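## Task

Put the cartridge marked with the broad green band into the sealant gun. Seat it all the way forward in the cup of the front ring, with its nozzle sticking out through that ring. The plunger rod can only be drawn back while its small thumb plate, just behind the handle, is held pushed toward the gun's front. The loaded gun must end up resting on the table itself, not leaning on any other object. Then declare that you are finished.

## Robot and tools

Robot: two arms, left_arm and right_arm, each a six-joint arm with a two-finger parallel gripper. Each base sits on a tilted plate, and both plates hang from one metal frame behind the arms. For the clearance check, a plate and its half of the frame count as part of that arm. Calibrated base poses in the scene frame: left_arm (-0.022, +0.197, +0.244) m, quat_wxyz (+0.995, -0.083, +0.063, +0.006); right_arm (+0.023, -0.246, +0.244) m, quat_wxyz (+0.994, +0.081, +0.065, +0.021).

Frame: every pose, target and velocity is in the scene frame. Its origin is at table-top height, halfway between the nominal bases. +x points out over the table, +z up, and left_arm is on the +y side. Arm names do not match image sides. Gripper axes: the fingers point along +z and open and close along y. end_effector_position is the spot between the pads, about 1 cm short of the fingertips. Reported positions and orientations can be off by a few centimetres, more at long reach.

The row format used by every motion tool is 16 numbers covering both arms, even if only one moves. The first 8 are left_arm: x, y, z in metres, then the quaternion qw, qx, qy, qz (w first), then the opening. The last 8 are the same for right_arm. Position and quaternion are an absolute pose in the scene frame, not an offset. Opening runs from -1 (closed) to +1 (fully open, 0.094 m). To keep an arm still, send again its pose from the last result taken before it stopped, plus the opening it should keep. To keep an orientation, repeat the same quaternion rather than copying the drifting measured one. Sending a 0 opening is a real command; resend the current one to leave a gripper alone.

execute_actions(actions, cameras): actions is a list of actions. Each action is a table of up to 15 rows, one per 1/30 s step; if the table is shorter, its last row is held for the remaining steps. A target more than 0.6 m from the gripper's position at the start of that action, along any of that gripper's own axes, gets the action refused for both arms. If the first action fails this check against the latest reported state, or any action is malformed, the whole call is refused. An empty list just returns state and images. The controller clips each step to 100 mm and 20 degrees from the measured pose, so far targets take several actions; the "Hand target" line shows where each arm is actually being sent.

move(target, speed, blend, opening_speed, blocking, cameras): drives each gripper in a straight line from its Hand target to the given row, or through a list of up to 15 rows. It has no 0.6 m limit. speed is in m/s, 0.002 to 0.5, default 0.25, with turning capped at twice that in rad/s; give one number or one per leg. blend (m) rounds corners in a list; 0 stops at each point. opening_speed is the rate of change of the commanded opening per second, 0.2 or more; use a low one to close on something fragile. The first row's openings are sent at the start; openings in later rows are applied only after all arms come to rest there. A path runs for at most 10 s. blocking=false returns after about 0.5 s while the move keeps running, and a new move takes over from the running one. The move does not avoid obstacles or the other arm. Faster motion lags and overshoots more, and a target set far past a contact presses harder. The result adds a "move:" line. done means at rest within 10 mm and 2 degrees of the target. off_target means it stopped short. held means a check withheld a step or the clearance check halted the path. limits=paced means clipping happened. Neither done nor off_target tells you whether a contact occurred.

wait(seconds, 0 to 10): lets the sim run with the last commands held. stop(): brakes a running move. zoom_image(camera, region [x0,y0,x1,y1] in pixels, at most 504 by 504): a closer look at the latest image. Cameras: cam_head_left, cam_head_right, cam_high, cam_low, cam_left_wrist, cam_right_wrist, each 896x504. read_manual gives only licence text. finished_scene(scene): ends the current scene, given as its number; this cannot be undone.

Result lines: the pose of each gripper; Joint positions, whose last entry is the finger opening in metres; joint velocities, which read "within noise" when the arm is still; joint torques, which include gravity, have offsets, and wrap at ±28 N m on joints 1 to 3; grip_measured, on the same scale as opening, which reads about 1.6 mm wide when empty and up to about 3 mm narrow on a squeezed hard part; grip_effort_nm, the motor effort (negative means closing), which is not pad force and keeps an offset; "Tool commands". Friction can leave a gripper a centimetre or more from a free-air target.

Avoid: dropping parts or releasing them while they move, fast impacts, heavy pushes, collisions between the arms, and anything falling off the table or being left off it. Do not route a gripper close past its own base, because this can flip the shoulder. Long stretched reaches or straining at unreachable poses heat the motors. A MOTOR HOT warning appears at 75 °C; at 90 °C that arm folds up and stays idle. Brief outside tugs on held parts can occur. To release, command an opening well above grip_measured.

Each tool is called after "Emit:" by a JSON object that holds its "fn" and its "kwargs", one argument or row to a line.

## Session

Emit:
{"fn": "execute_actions", "kwargs": {
  "actions": []
}}

Scene clock: 0.00 s.
left_arm: end_effector_position=(+0.1850, +0.2909, +0.1498) grip_measured=+1.000 grip_effort_nm=n/a end_effector_quat_wxyz=(+0.094, -0.620, +0.763, +0.160) | right_arm: end_effector_position=(+0.2159, +0.0250, +0.1026) grip_measured=+1.000 grip_effort_nm=n/a end_effector_quat_wxyz=(+0.257, -0.026, +0.944, +0.204)
Joint positions: left_arm=[0.058 1.708 0.5 -0.256 -0.529 -1.295 0.094] | right_arm=[1.018 2.435 0.49 0.973 0.379 0.814 0.094]
Joint velocities: within noise
Joint torques (N m): no reading
Heat: left arm: 34 °C; right arm: 42 °C.
Hand target: left_arm +0.1885, +0.2926, +0.1525; +0.101, -0.620, +0.761, +0.161 | right_arm +0.2174, +0.0271, +0.1055; +0.261, -0.026, +0.942, +0.207
Tool commands: left_gripper/opening=+1.0 right_gripper/opening=+1.0

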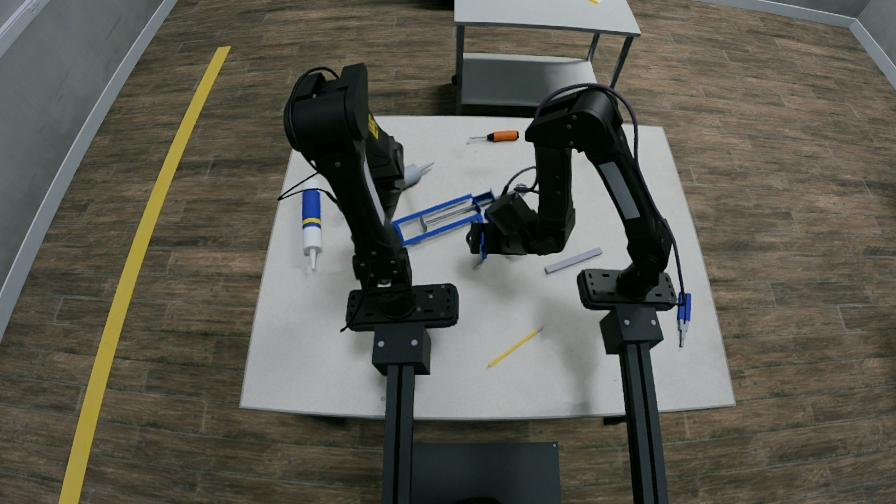

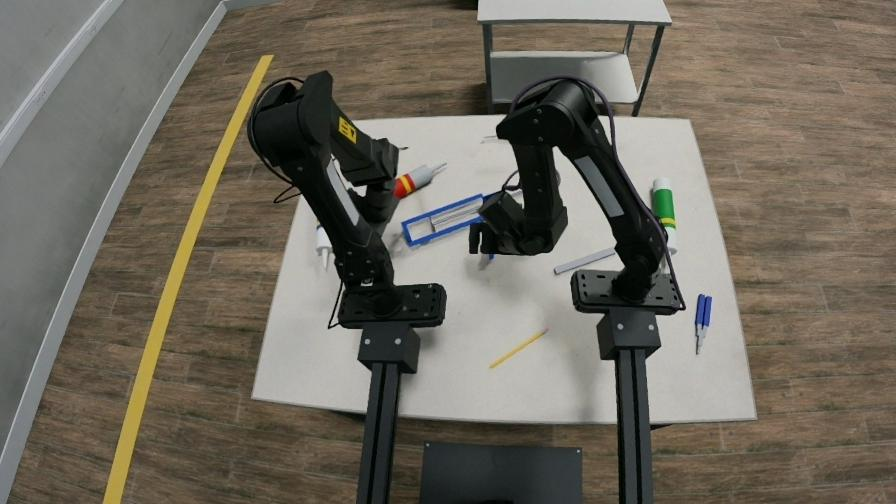

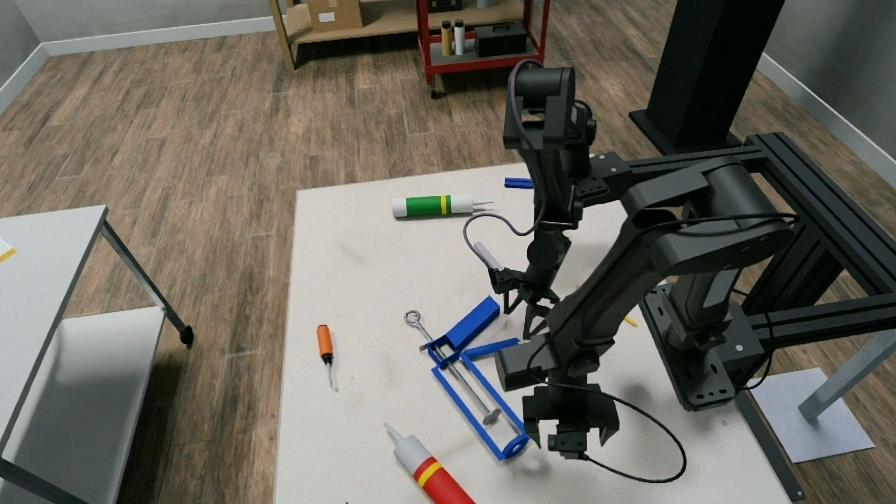

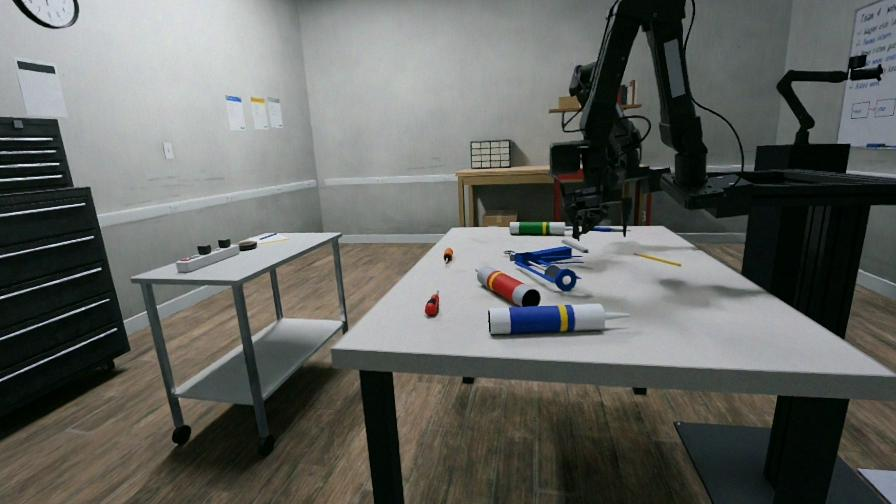

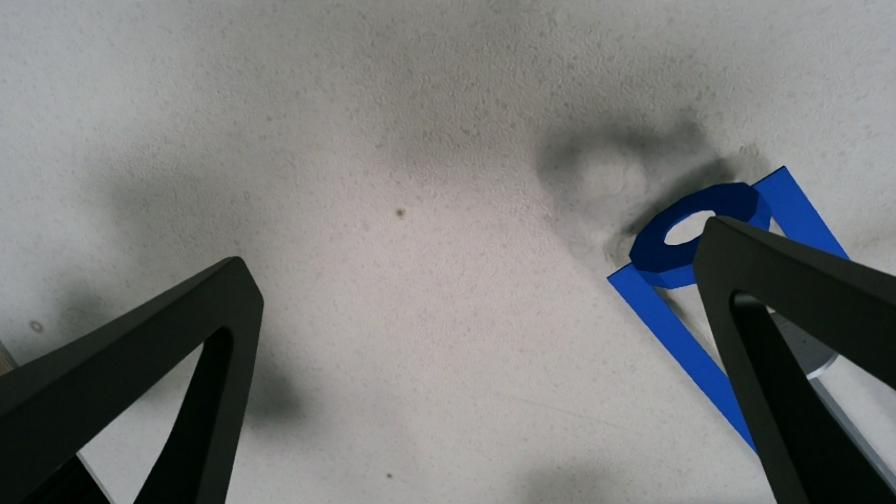

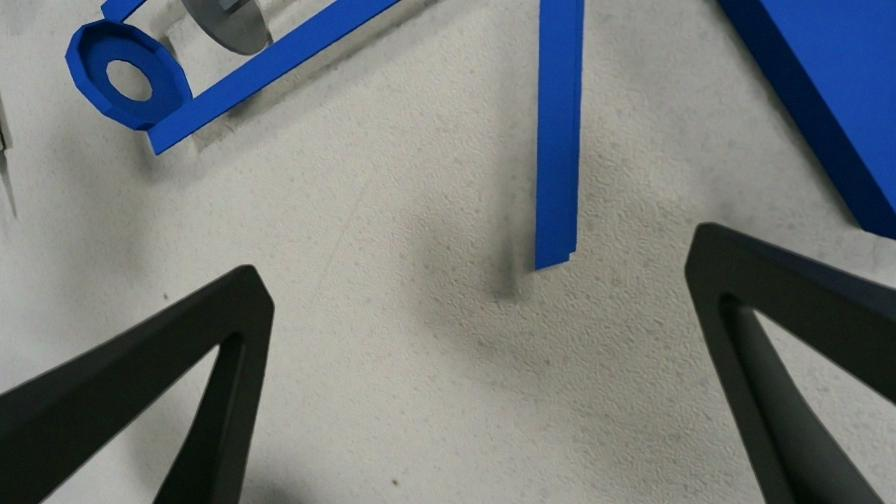

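Emit:
{"fn": "move", "kwargs": {
  "target": [0.2,0.32,0.24,0,-0.6428,0.766,0,0.5,0.27,-0.10,0.25,0,-0.6428,0.766,0,0.5],
  "speed": 0.2
}}

Scene clock: 12.03 s.
left_arm: end_effector_position=(+0.1924, +0.3139, +0.2272) grip_measured=+0.503 grip_effort_nm=-0.134 end_effector_quat_wxyz=(-0.018, -0.643, +0.766, +0.007) | right_arm: end_effector_position=(+0.2614, -0.0991, +0.2398) grip_measured=+0.503 grip_effort_nm=-0.129 end_effector_quat_wxyz=(-0.012, -0.645, +0.764, +0.004)
Joint positions: left_arm=[0.406 1.408 0.742 -0.761 -0.104 -0.974 0.071] | right_arm=[0.633 1.745 0.969 -0.813 0.2 -0.724 0.071]
Joint velocities: within noise
Joint torques (N m): left_arm=[0.14 -6.76 7.9 0.04 0.01 0.15] | right_arm=[0.88 -8.47 7.57 0.01 0.11 -0.08]
Heat: left arm: 35 °C; right arm: 43 °C.
Hand target: left_arm +0.1998, +0.3199, +0.2395; +0.000, -0.643, +0.766, +0.000 | right_arm +0.2697, -0.1000, +0.2498; +0.000, -0.643, +0.766, +0.000
Off the commanded pose: left_arm 0.016 m, 2 deg | right_arm 0.013 m, 1 deg.
move: off_target (left_arm, right_arm)

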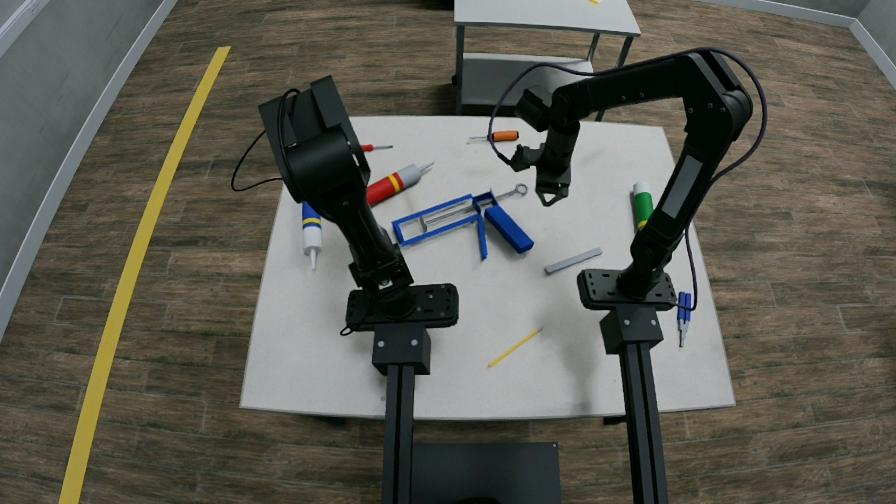

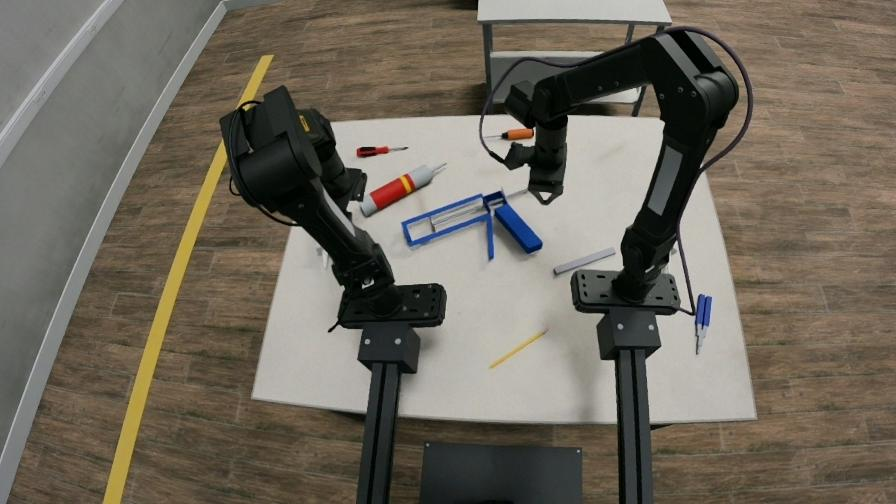

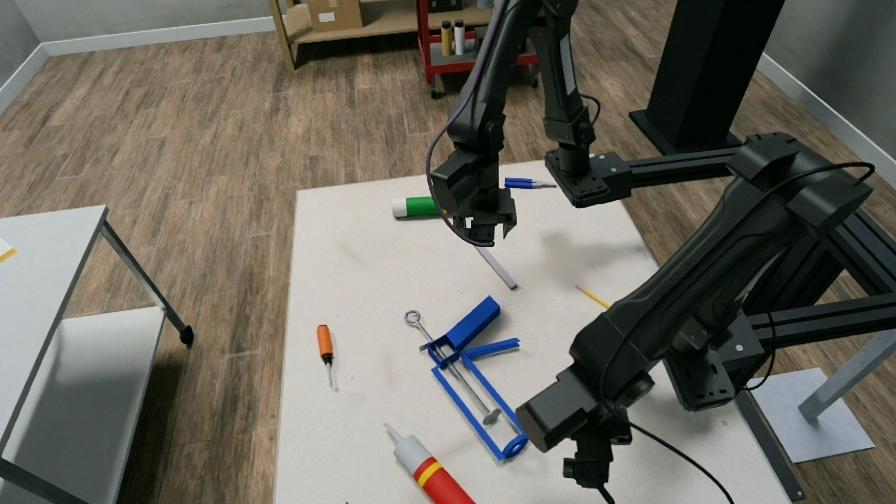

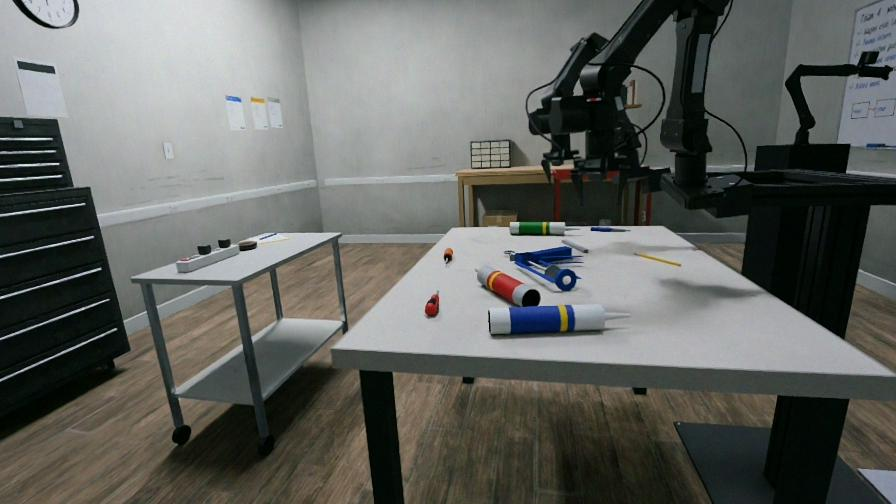

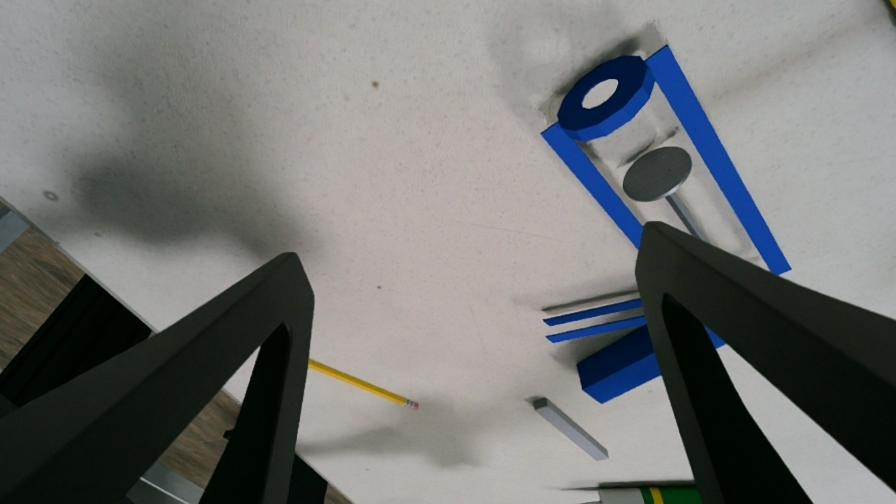

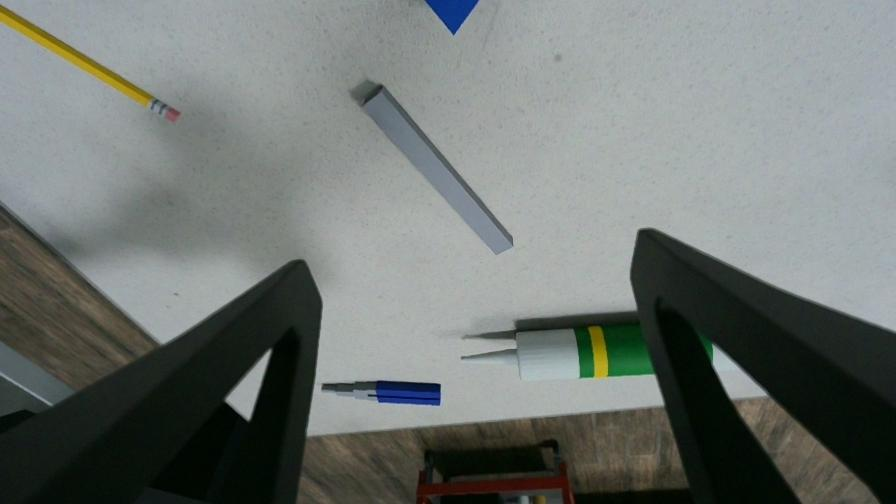

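Emit:
{"fn": "move", "kwargs": {
  "target": [0.35,0.16,0.20,0,-0.6428,0.766,0,0.5,0.30,-0.20,0.25,0,-0.6428,0.766,0,0.5],
  "speed": 0.2,
  "cameras": ["cam_left_wrist","cam_right_wrist","cam_high"]
}}

Emit:
{"fn": "zoom_image", "kwargs": {
  "camera": "cam_left_wrist",
  "region": [300, 0, 700, 300]
}}

Scene clock: 34.87 s.
left_arm: end_effector_position=(+0.3480, +0.1615, +0.2008) grip_measured=+0.503 grip_effort_nm=-0.139 end_effector_quat_wxyz=(+0.001, -0.642, +0.766, -0.010) | right_arm: end_effector_position=(+0.3023, -0.1984, +0.2442) grip_measured=+0.503 grip_effort_nm=-0.125 end_effector_quat_wxyz=(-0.005, -0.643, +0.766, -0.003)
Joint positions: left_arm=[-0.181 1.971 1.24 -0.727 -0.174 -1.553 0.071] | right_arm=[0.26 1.622 0.941 -0.815 0.202 -1.102 0.071]
Joint velocities: within noise
Joint torques (N m): left_arm=[-2.59 -6.34 8.2 0.11 -0.12 -0.11] | right_arm=[0.81 -8.73 5.18 0.07 -0.1 -0.07]
Heat: left arm: 36 °C; right arm: 45 °C.
Hand target: left_arm +0.3500, +0.1600, +0.2001; +0.000, -0.643, +0.766, -0.001 | right_arm +0.2999, -0.1999, +0.2497; +0.000, -0.643, +0.766, +0.000
Off the commanded pose: left_arm 0.003 m, 1 deg | right_arm 0.006 m, 1 deg.
move: done
Images, in order (width x height): cam_high 896x504, cam_left_wrist 896x504, cam_right_wrist 896x504.

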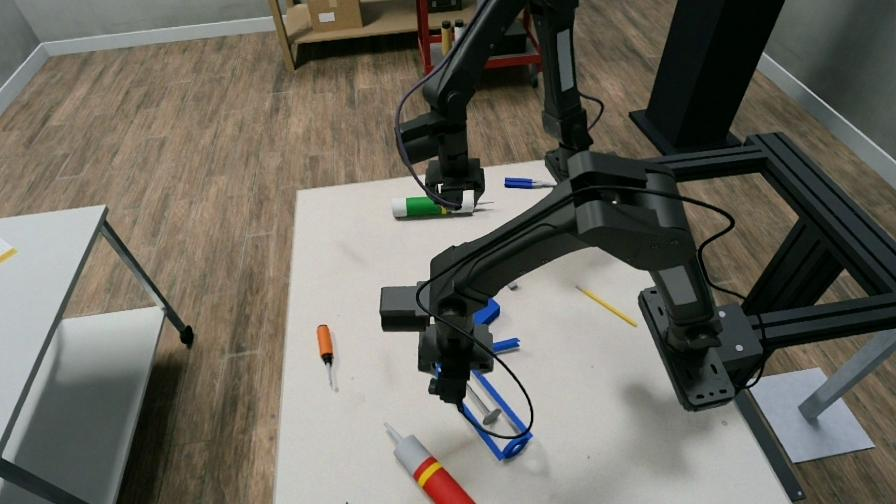

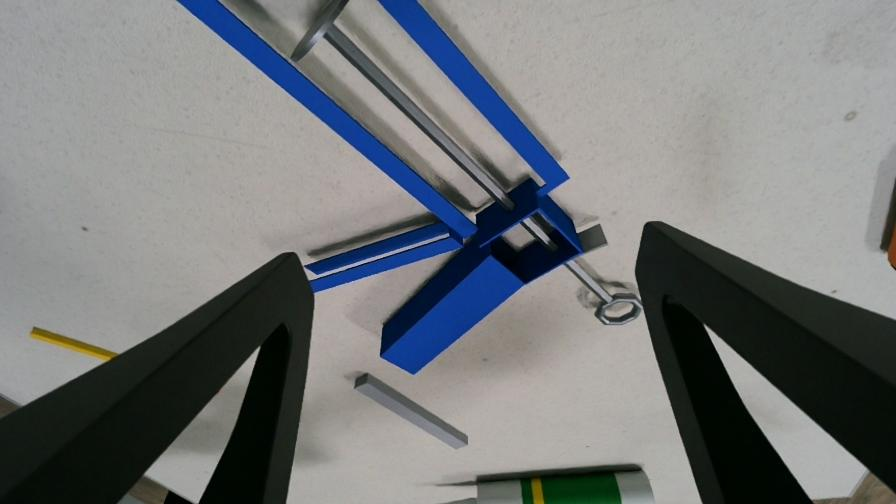

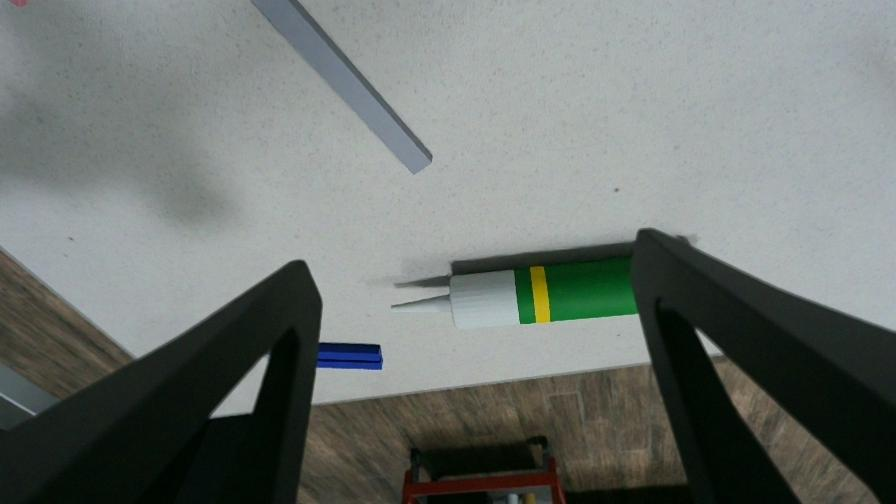

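Scaled by 1.260 from the camera's 896x504 image, which has a finer 1280x720 frame.

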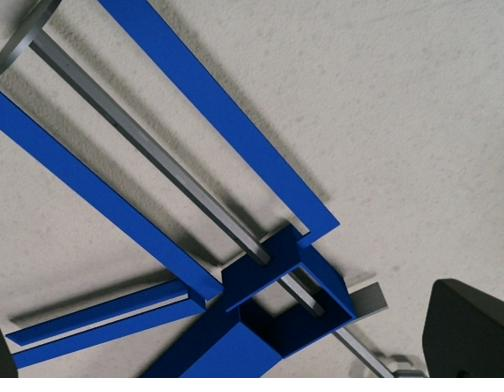

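Emit:
{"fn": "zoom_image", "kwargs": {
  "camera": "cam_left_wrist",
  "region": [430, 160, 660, 340]
}}

Emit:
{"fn": "zoom_image", "kwargs": {
  "camera": "cam_low",
  "region": [480, 220, 640, 310]
}}

Scaled by 2.191 from the camera's 896x504 image, which has a finer 1280x720 frame.

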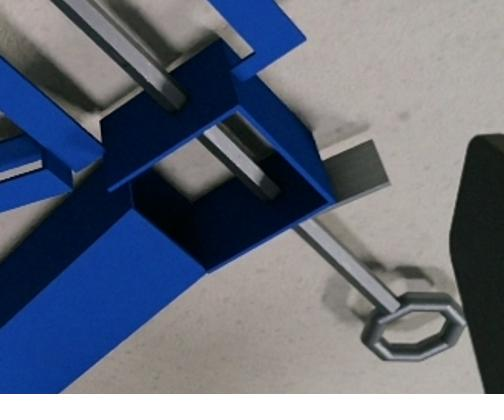

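This scene's latest camera images include none from cam_low. They are from: cam_high, cam_left_wrist, cam_right_wrist. cam_low's image comes with the result of a call that names it in "cameras".

Emit:
{"fn": "move", "kwargs": {
  "target": [0.30,0.22,0.22,0,-0.2079,0.9781,0,0.5,0.425,-0.05,0.15,0,0.5446,0.8387,0,0.5],
  "speed": 0.3,
  "cameras": ["cam_left_wrist","cam_right_wrist","cam_low","cam_high"]
}}

Emit:
{"fn": "zoom_image", "kwargs": {
  "camera": "cam_right_wrist",
  "region": [250, 50, 650, 350]
}}

Scene clock: 64.20 s.
left_arm: end_effector_position=(+0.3001, +0.2167, +0.2087) grip_measured=+0.503 grip_effort_nm=-0.144 end_effector_quat_wxyz=(-0.011, -0.208, +0.978, +0.005) | right_arm: end_effector_position=(+0.4291, -0.0580, +0.1508) grip_measured=+0.503 grip_effort_nm=-0.125 end_effector_quat_wxyz=(+0.004, +0.551, +0.834, +0.007)
Joint positions: left_arm=[-0.041 1.794 1.049 -0.728 -0.174 -0.444 0.071] | right_arm=[0.432 2.395 1.66 -0.773 0.202 1.635 0.071]
Joint velocities: within noise
Joint torques (N m): left_arm=[-0.9 -10.24 4.53 0.11 0.03 0.16] | right_arm=[4.4 -10.41 7.65 0.05 0.01 0.07]
Heat: left arm: 38 °C; right arm: 45 °C.
Hand target: left_arm +0.3000, +0.2199, +0.2195; +0.000, -0.208, +0.978, +0.000 | right_arm +0.4249, -0.0502, +0.1500; +0.000, +0.545, +0.839, +0.000
Off the commanded pose: left_arm 0.012 m, 1 deg | right_arm 0.009 m, 1 deg.
move: off_target (left_arm)
Images, in order (width x height): cam_high 896x504, cam_low 896x504, cam_left_wrist 896x504, cam_right_wrist 896x504.

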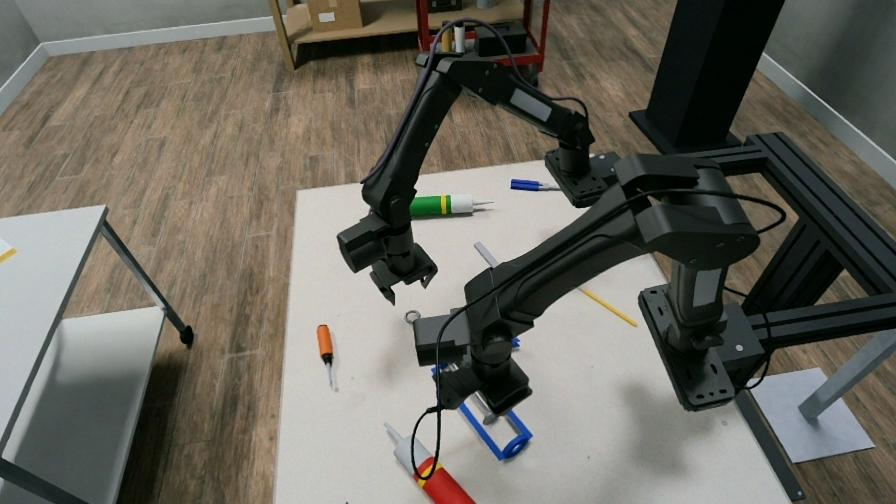

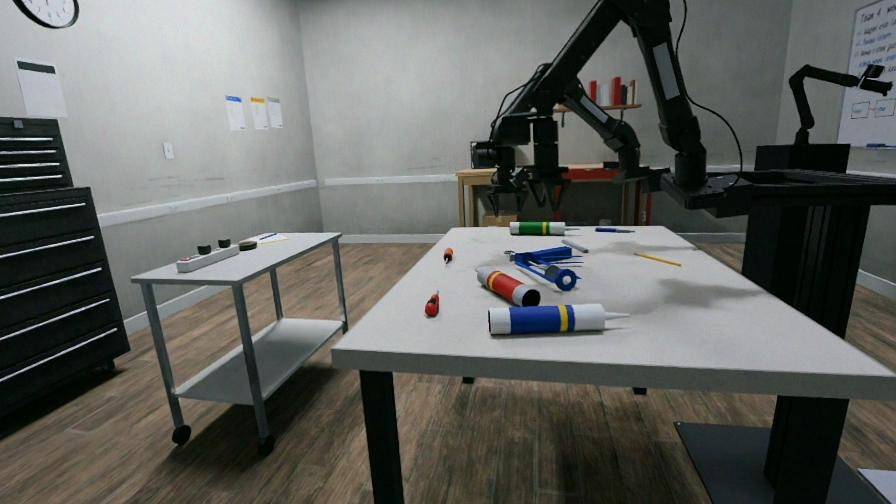

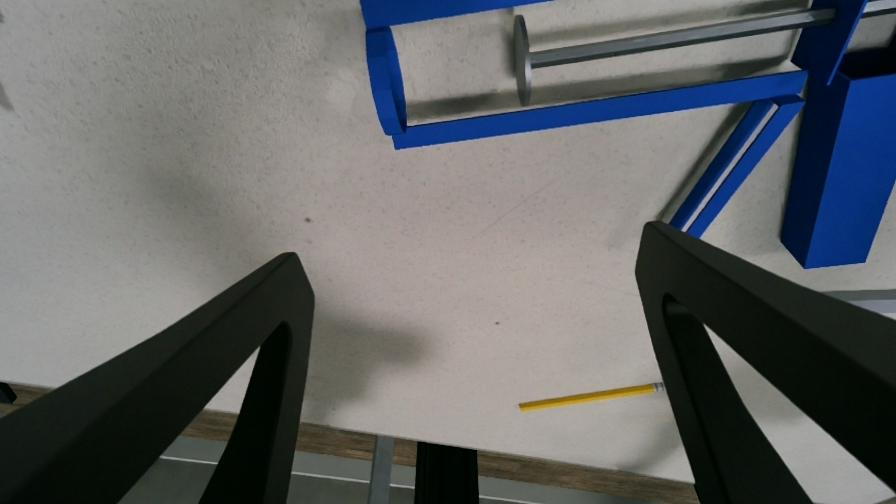

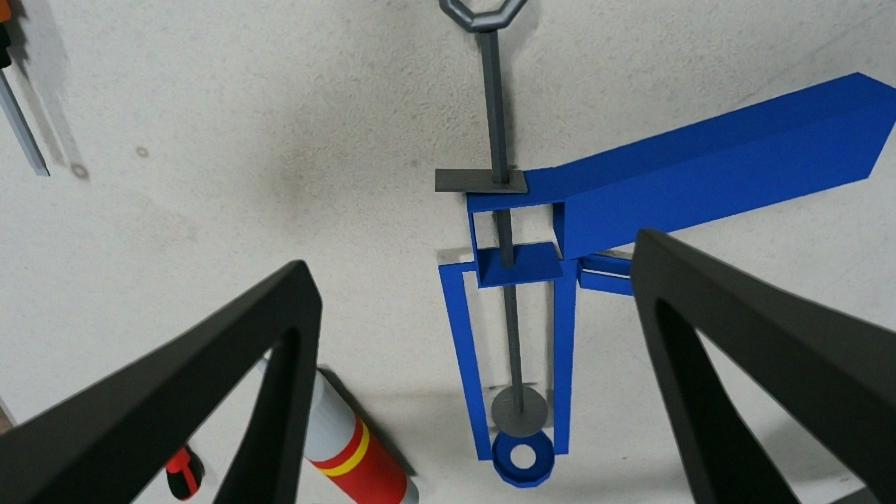

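Scaled by 1.260 from the camera's 896x504 image, which has a finer 1280x720 frame.

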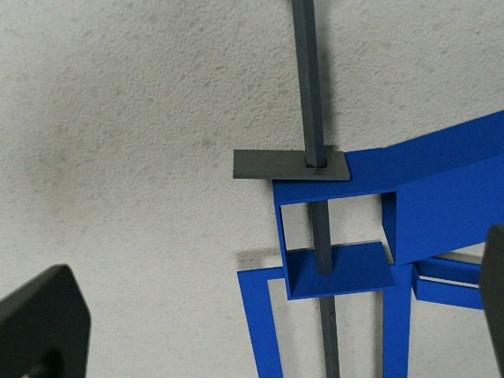

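Emit:
{"fn": "move", "kwargs": {
  "target": [
    [0.36,0.12,0.20,0,-0.2079,0.9781,0,1.0,0.455,-0.14,0.14,-0.1456,0.5363,0.8260,0.0945,0.2],
    [0.381,0.036,0.12,0,-0.2105,0.9776,0,1.0,0.455,-0.14,0.12,-0.1456,0.5363,0.8260,0.0945,0.2]
  ],
  "speed": 0.2,
  "blend": 0.03,
  "cameras": ["cam_left_wrist","cam_right_wrist","cam_low","cam_high"]
}}

Emit:
{"fn": "zoom_image", "kwargs": {
  "camera": "cam_left_wrist",
  "region": [200, 100, 700, 504]
}}

Scene clock: 89.37 s.
left_arm: end_effector_position=(+0.3738, +0.0432, +0.1230) grip_measured=+0.997 grip_effort_nm=0.144 end_effector_quat_wxyz=(-0.011, -0.208, +0.978, +0.002) | right_arm: end_effector_position=(+0.4517, -0.1407, +0.1222) grip_measured=+0.203 grip_effort_nm=-0.129 end_effector_quat_wxyz=(-0.141, +0.537, +0.827, +0.090)
Joint positions: left_arm=[-0.412 2.406 1.555 -0.689 -0.192 -0.819 0.094] | right_arm=[0.097 2.455 1.73 -0.833 -0.146 1.283 0.057]
Joint velocities: within noise
Joint torques (N m): left_arm=[-3.59 -8.51 7.58 0.36 -0.08 -0.09] | right_arm=[1.94 -10.84 7.16 -0.07 -0.23 -0.04]
Heat: left arm: 38 °C; right arm: 49 °C.
Hand target: left_arm +0.3808, +0.0360, +0.1203; +0.000, -0.210, +0.978, +0.000 | right_arm +0.4549, -0.1400, +0.1200; -0.145, +0.536, +0.826, +0.095
Off the commanded pose: left_arm 0.011 m, 1 deg | right_arm 0.004 m, 1 deg.
move: off_target (left_arm)
Images, in order (width x height): cam_high 896x504, cam_low 896x504, cam_left_wrist 896x504, cam_right_wrist 896x504.

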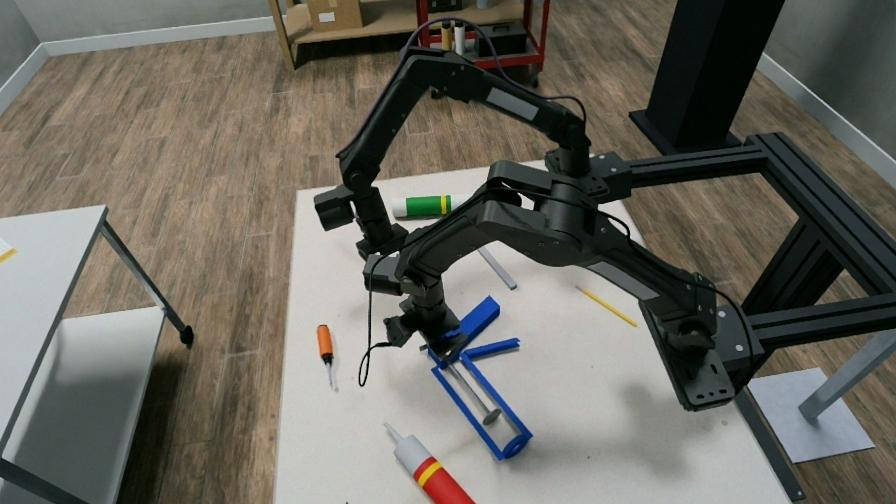

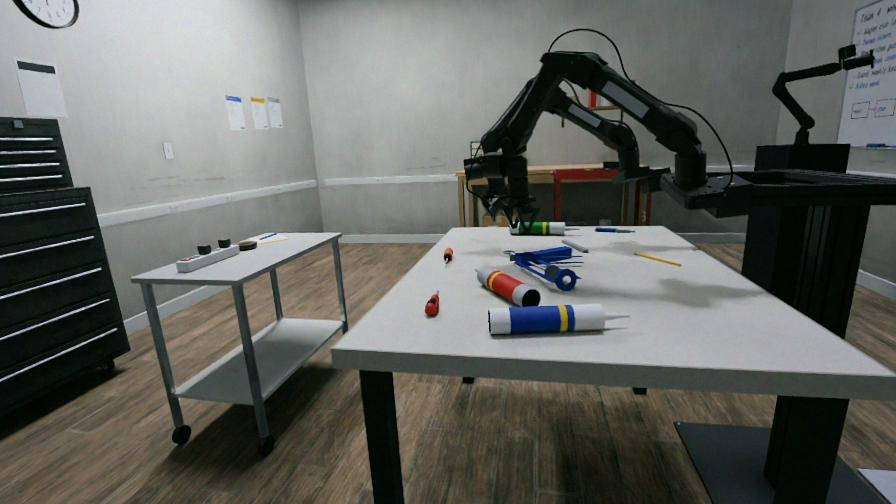

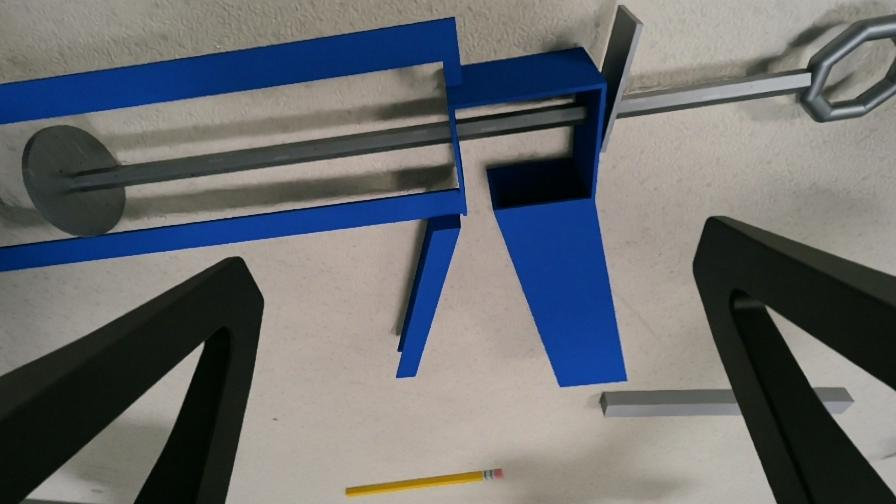

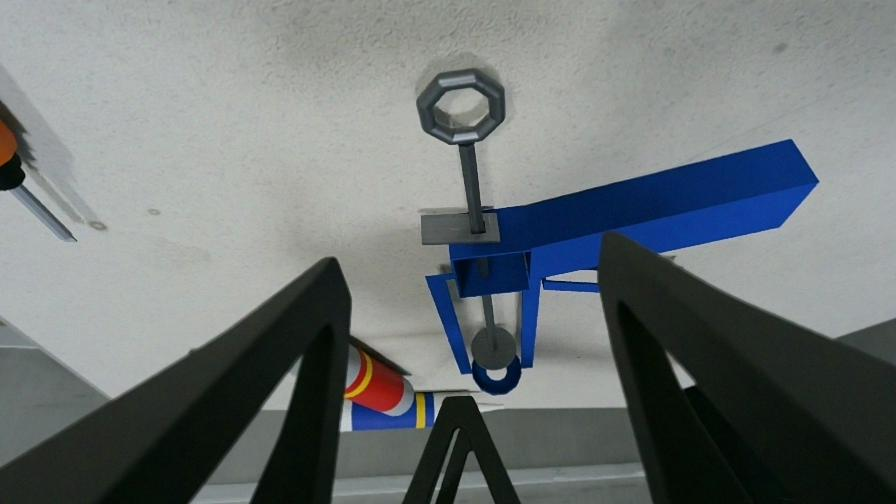

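Scaled by 1.008 from the camera's 896x504 image, which has a finer 1280x720 frame.

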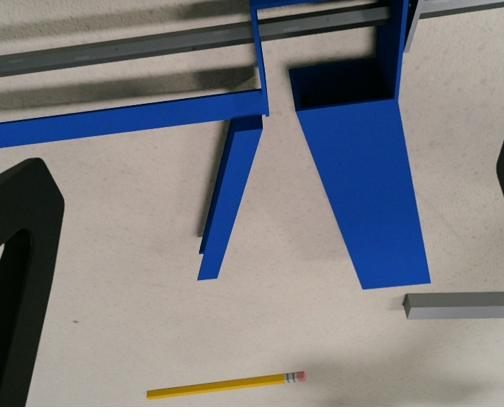

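Emit:
{"fn": "move", "kwargs": {
  "target": [0.391,0.011,0.08,0,-0.2105,0.9776,0,1.0,0.455,-0.14,0.12,-0.1456,0.5363,0.8260,0.0945,0.2],
  "speed": 0.12,
  "cameras": ["cam_left_wrist"]
}}

Scene clock: 98.33 s.
left_arm: end_effector_position=(+0.3860, +0.0211, +0.0838) grip_measured=+0.997 grip_effort_nm=0.139 end_effector_quat_wxyz=(-0.011, -0.212, +0.977, +0.002) | right_arm: end_effector_position=(+0.4517, -0.1406, +0.1222) grip_measured=+0.203 grip_effort_nm=-0.129 end_effector_quat_wxyz=(-0.141, +0.537, +0.827, +0.090)
Joint positions: left_arm=[-0.429 2.572 1.693 -0.665 -0.193 -0.844 0.094] | right_arm=[0.097 2.455 1.73 -0.833 -0.146 1.282 0.057]
Joint velocities: within noise
Joint torques (N m): left_arm=[-4.37 -8.91 7.45 0.33 -0.1 -0.11] | right_arm=[1.89 -10.86 7.2 -0.06 -0.25 -0.05]
Heat: left arm: 38 °C; right arm: 50 °C.
Hand target: left_arm +0.3907, +0.0111, +0.0803; +0.000, -0.211, +0.978, +0.000 | right_arm +0.4549, -0.1400, +0.1200; -0.145, +0.536, +0.826, +0.095
Off the commanded pose: left_arm 0.012 m, 1 deg | right_arm 0.004 m, 1 deg.
move: off_target (left_arm)
Images, in order (width x height): cam_left_wrist 896x504.

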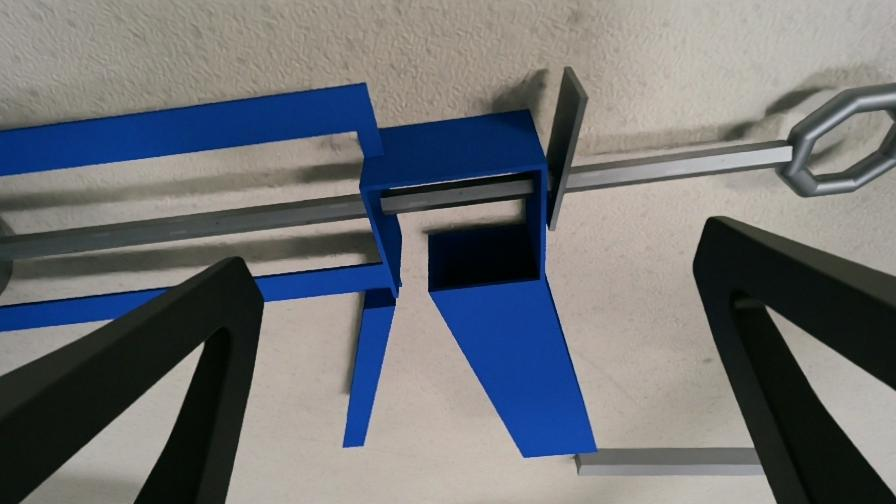

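Emit:
{"fn": "move", "kwargs": {
  "target": [
    [0.3915,0.010,0.050,0,-0.2105,0.9776,0,1.0,0.455,-0.14,0.12,-0.1456,0.5363,0.8260,0.0945,0.2],
    [0.3915,0.010,0.030,0,-0.2105,0.9776,0,1.0,0.455,-0.14,0.12,-0.1456,0.5363,0.8260,0.0945,0.2]
  ],
  "speed": 0.08,
  "blend": 0.01,
  "cameras": ["cam_left_wrist","cam_right_wrist"]
}}

Scene clock: 108.97 s.
left_arm: end_effector_position=(+0.3846, +0.0113, +0.0373) grip_measured=+0.997 grip_effort_nm=0.144 end_effector_quat_wxyz=(-0.009, -0.212, +0.977, +0.001) | right_arm: end_effector_position=(+0.4517, -0.1405, +0.1223) grip_measured=+0.203 grip_effort_nm=-0.129 end_effector_quat_wxyz=(-0.142, +0.537, +0.827, +0.090)
Joint positions: left_arm=[-0.429 2.706 1.745 -0.578 -0.194 -0.844 0.094] | right_arm=[0.097 2.455 1.73 -0.833 -0.147 1.282 0.057]
Joint velocities: within noise
Joint torques (N m): left_arm=[-2.7 -9.06 6.91 0.41 -0.08 0.12] | right_arm=[1.91 -10.96 7.27 -0.06 -0.26 -0.05]
Heat: left arm: 39 °C; right arm: 52 °C.
Hand target: left_arm +0.3912, +0.0101, +0.0303; +0.000, -0.211, +0.978, +0.000 | right_arm +0.4549, -0.1400, +0.1200; -0.145, +0.536, +0.826, +0.095
Off the commanded pose: left_arm 0.010 m, 1 deg | right_arm 0.004 m, 1 deg.
move: done
Images, in order (width x height): cam_left_wrist 896x504, cam_right_wrist 896x504.

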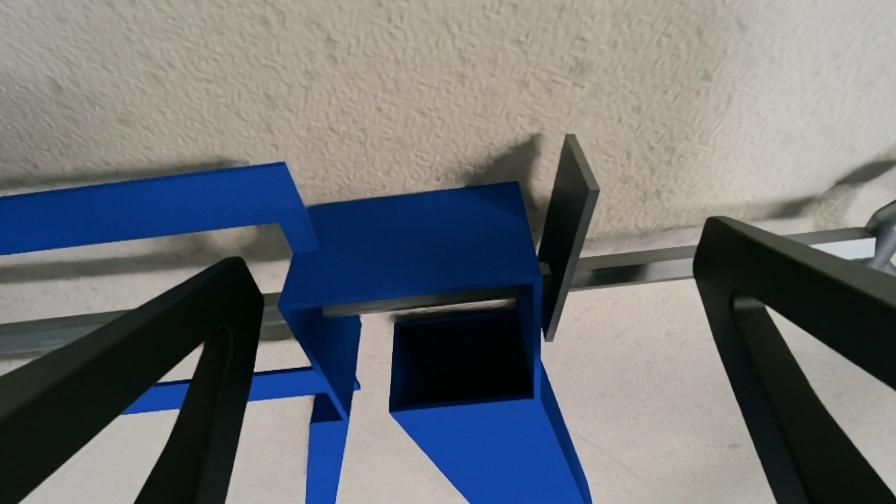

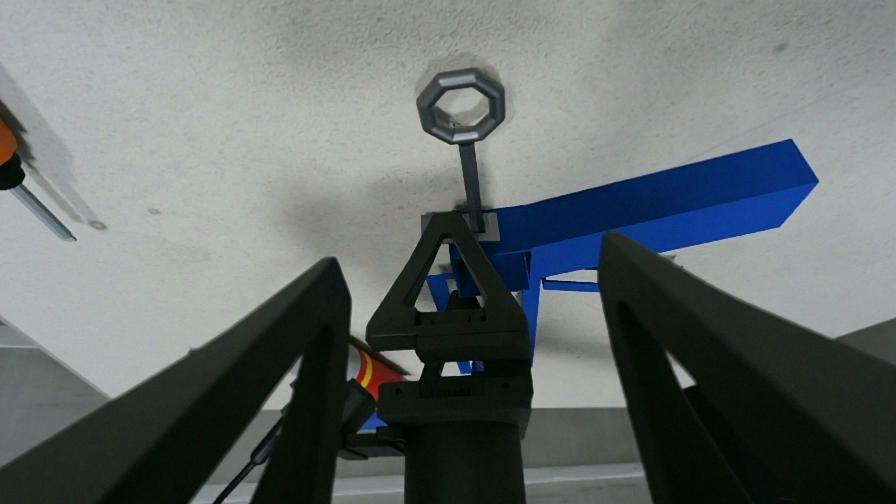

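Emit:
{"fn": "move", "kwargs": {
  "target": [
    [0.3925,0.022,0.030,0,-0.2105,0.9776,0,1.0,0.455,-0.14,0.12,-0.1456,0.5363,0.8260,0.0945,0.2]
  ],
  "speed": 0.05,
  "cameras": ["cam_left_wrist"]
}}

Scene clock: 115.93 s.
left_arm: end_effector_position=(+0.3916, +0.0203, +0.0350) grip_measured=+0.997 grip_effort_nm=0.144 end_effector_quat_wxyz=(-0.005, -0.214, +0.977, -0.001) | right_arm: end_effector_position=(+0.4517, -0.1405, +0.1223) grip_measured=+0.203 grip_effort_nm=-0.129 end_effector_quat_wxyz=(-0.142, +0.537, +0.827, +0.090)
Joint positions: left_arm=[-0.405 2.706 1.745 -0.563 -0.194 -0.822 0.094] | right_arm=[0.097 2.455 1.73 -0.833 -0.147 1.282 0.057]
Joint velocities: within noise
Joint torques (N m): left_arm=[-2.55 -10.24 4.46 0.42 -0.06 0.17] | right_arm=[1.95 -10.86 7.28 -0.04 -0.25 -0.07]
Heat: left arm: 40 °C; right arm: 52 °C.
Hand target: left_arm +0.3924, +0.0221, +0.0301; +0.000, -0.211, +0.978, +0.000 | right_arm +0.4549, -0.1400, +0.1200; -0.145, +0.536, +0.826, +0.095
Off the commanded pose: left_arm 0.005 m, 1 deg | right_arm 0.004 m, 1 deg.
move: done
Images, in order (width x height): cam_left_wrist 896x504.

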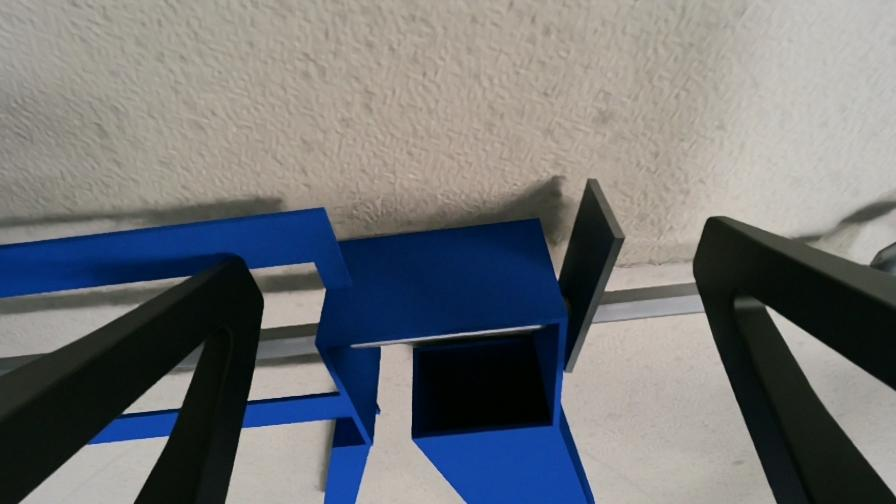

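Emit:
{"fn": "move", "kwargs": {
  "target": [
    [0.3845,0.0155,0.033,0,-0.2105,0.9776,0,1.0,0.455,-0.14,0.12,-0.1456,0.5363,0.8260,0.0945,0.2]
  ],
  "speed": 0.05,
  "cameras": ["cam_left_wrist"]
}}

Scene clock: 119.13 s.
left_arm: end_effector_position=(+0.3878, +0.0206, +0.0323) grip_measured=+0.997 grip_effort_nm=0.144 end_effector_quat_wxyz=(-0.004, -0.212, +0.977, +0.002) | right_arm: end_effector_position=(+0.4517, -0.1405, +0.1223) grip_measured=+0.203 grip_effort_nm=-0.134 end_effector_quat_wxyz=(-0.142, +0.537, +0.827, +0.090)
Joint positions: left_arm=[-0.409 2.706 1.727 -0.548 -0.201 -0.821 0.094] | right_arm=[0.097 2.455 1.73 -0.833 -0.147 1.282 0.057]
Joint velocities: within noise
Joint torques (N m): left_arm=[-4.05 -11.37 2.96 0.38 -0.01 -0.1] | right_arm=[1.85 -10.88 7.24 -0.04 -0.24 -0.06]
Heat: left arm: 40 °C; right arm: 52 °C.
Hand target: left_arm +0.3845, +0.0156, +0.0330; +0.000, -0.211, +0.978, +0.000 | right_arm +0.4549, -0.1400, +0.1200; -0.145, +0.536, +0.826, +0.095
Off the commanded pose: left_arm 0.006 m, 1 deg | right_arm 0.004 m, 1 deg.
move: done
Images, in order (width x height): cam_left_wrist 896x504.

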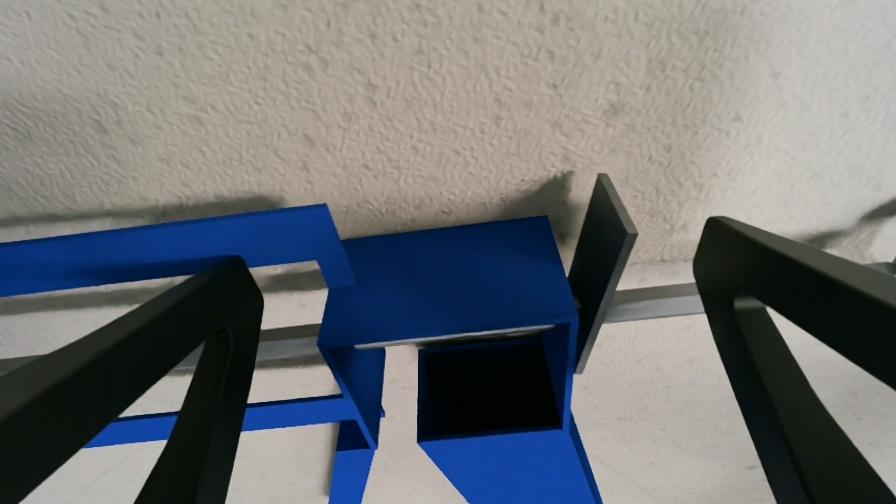

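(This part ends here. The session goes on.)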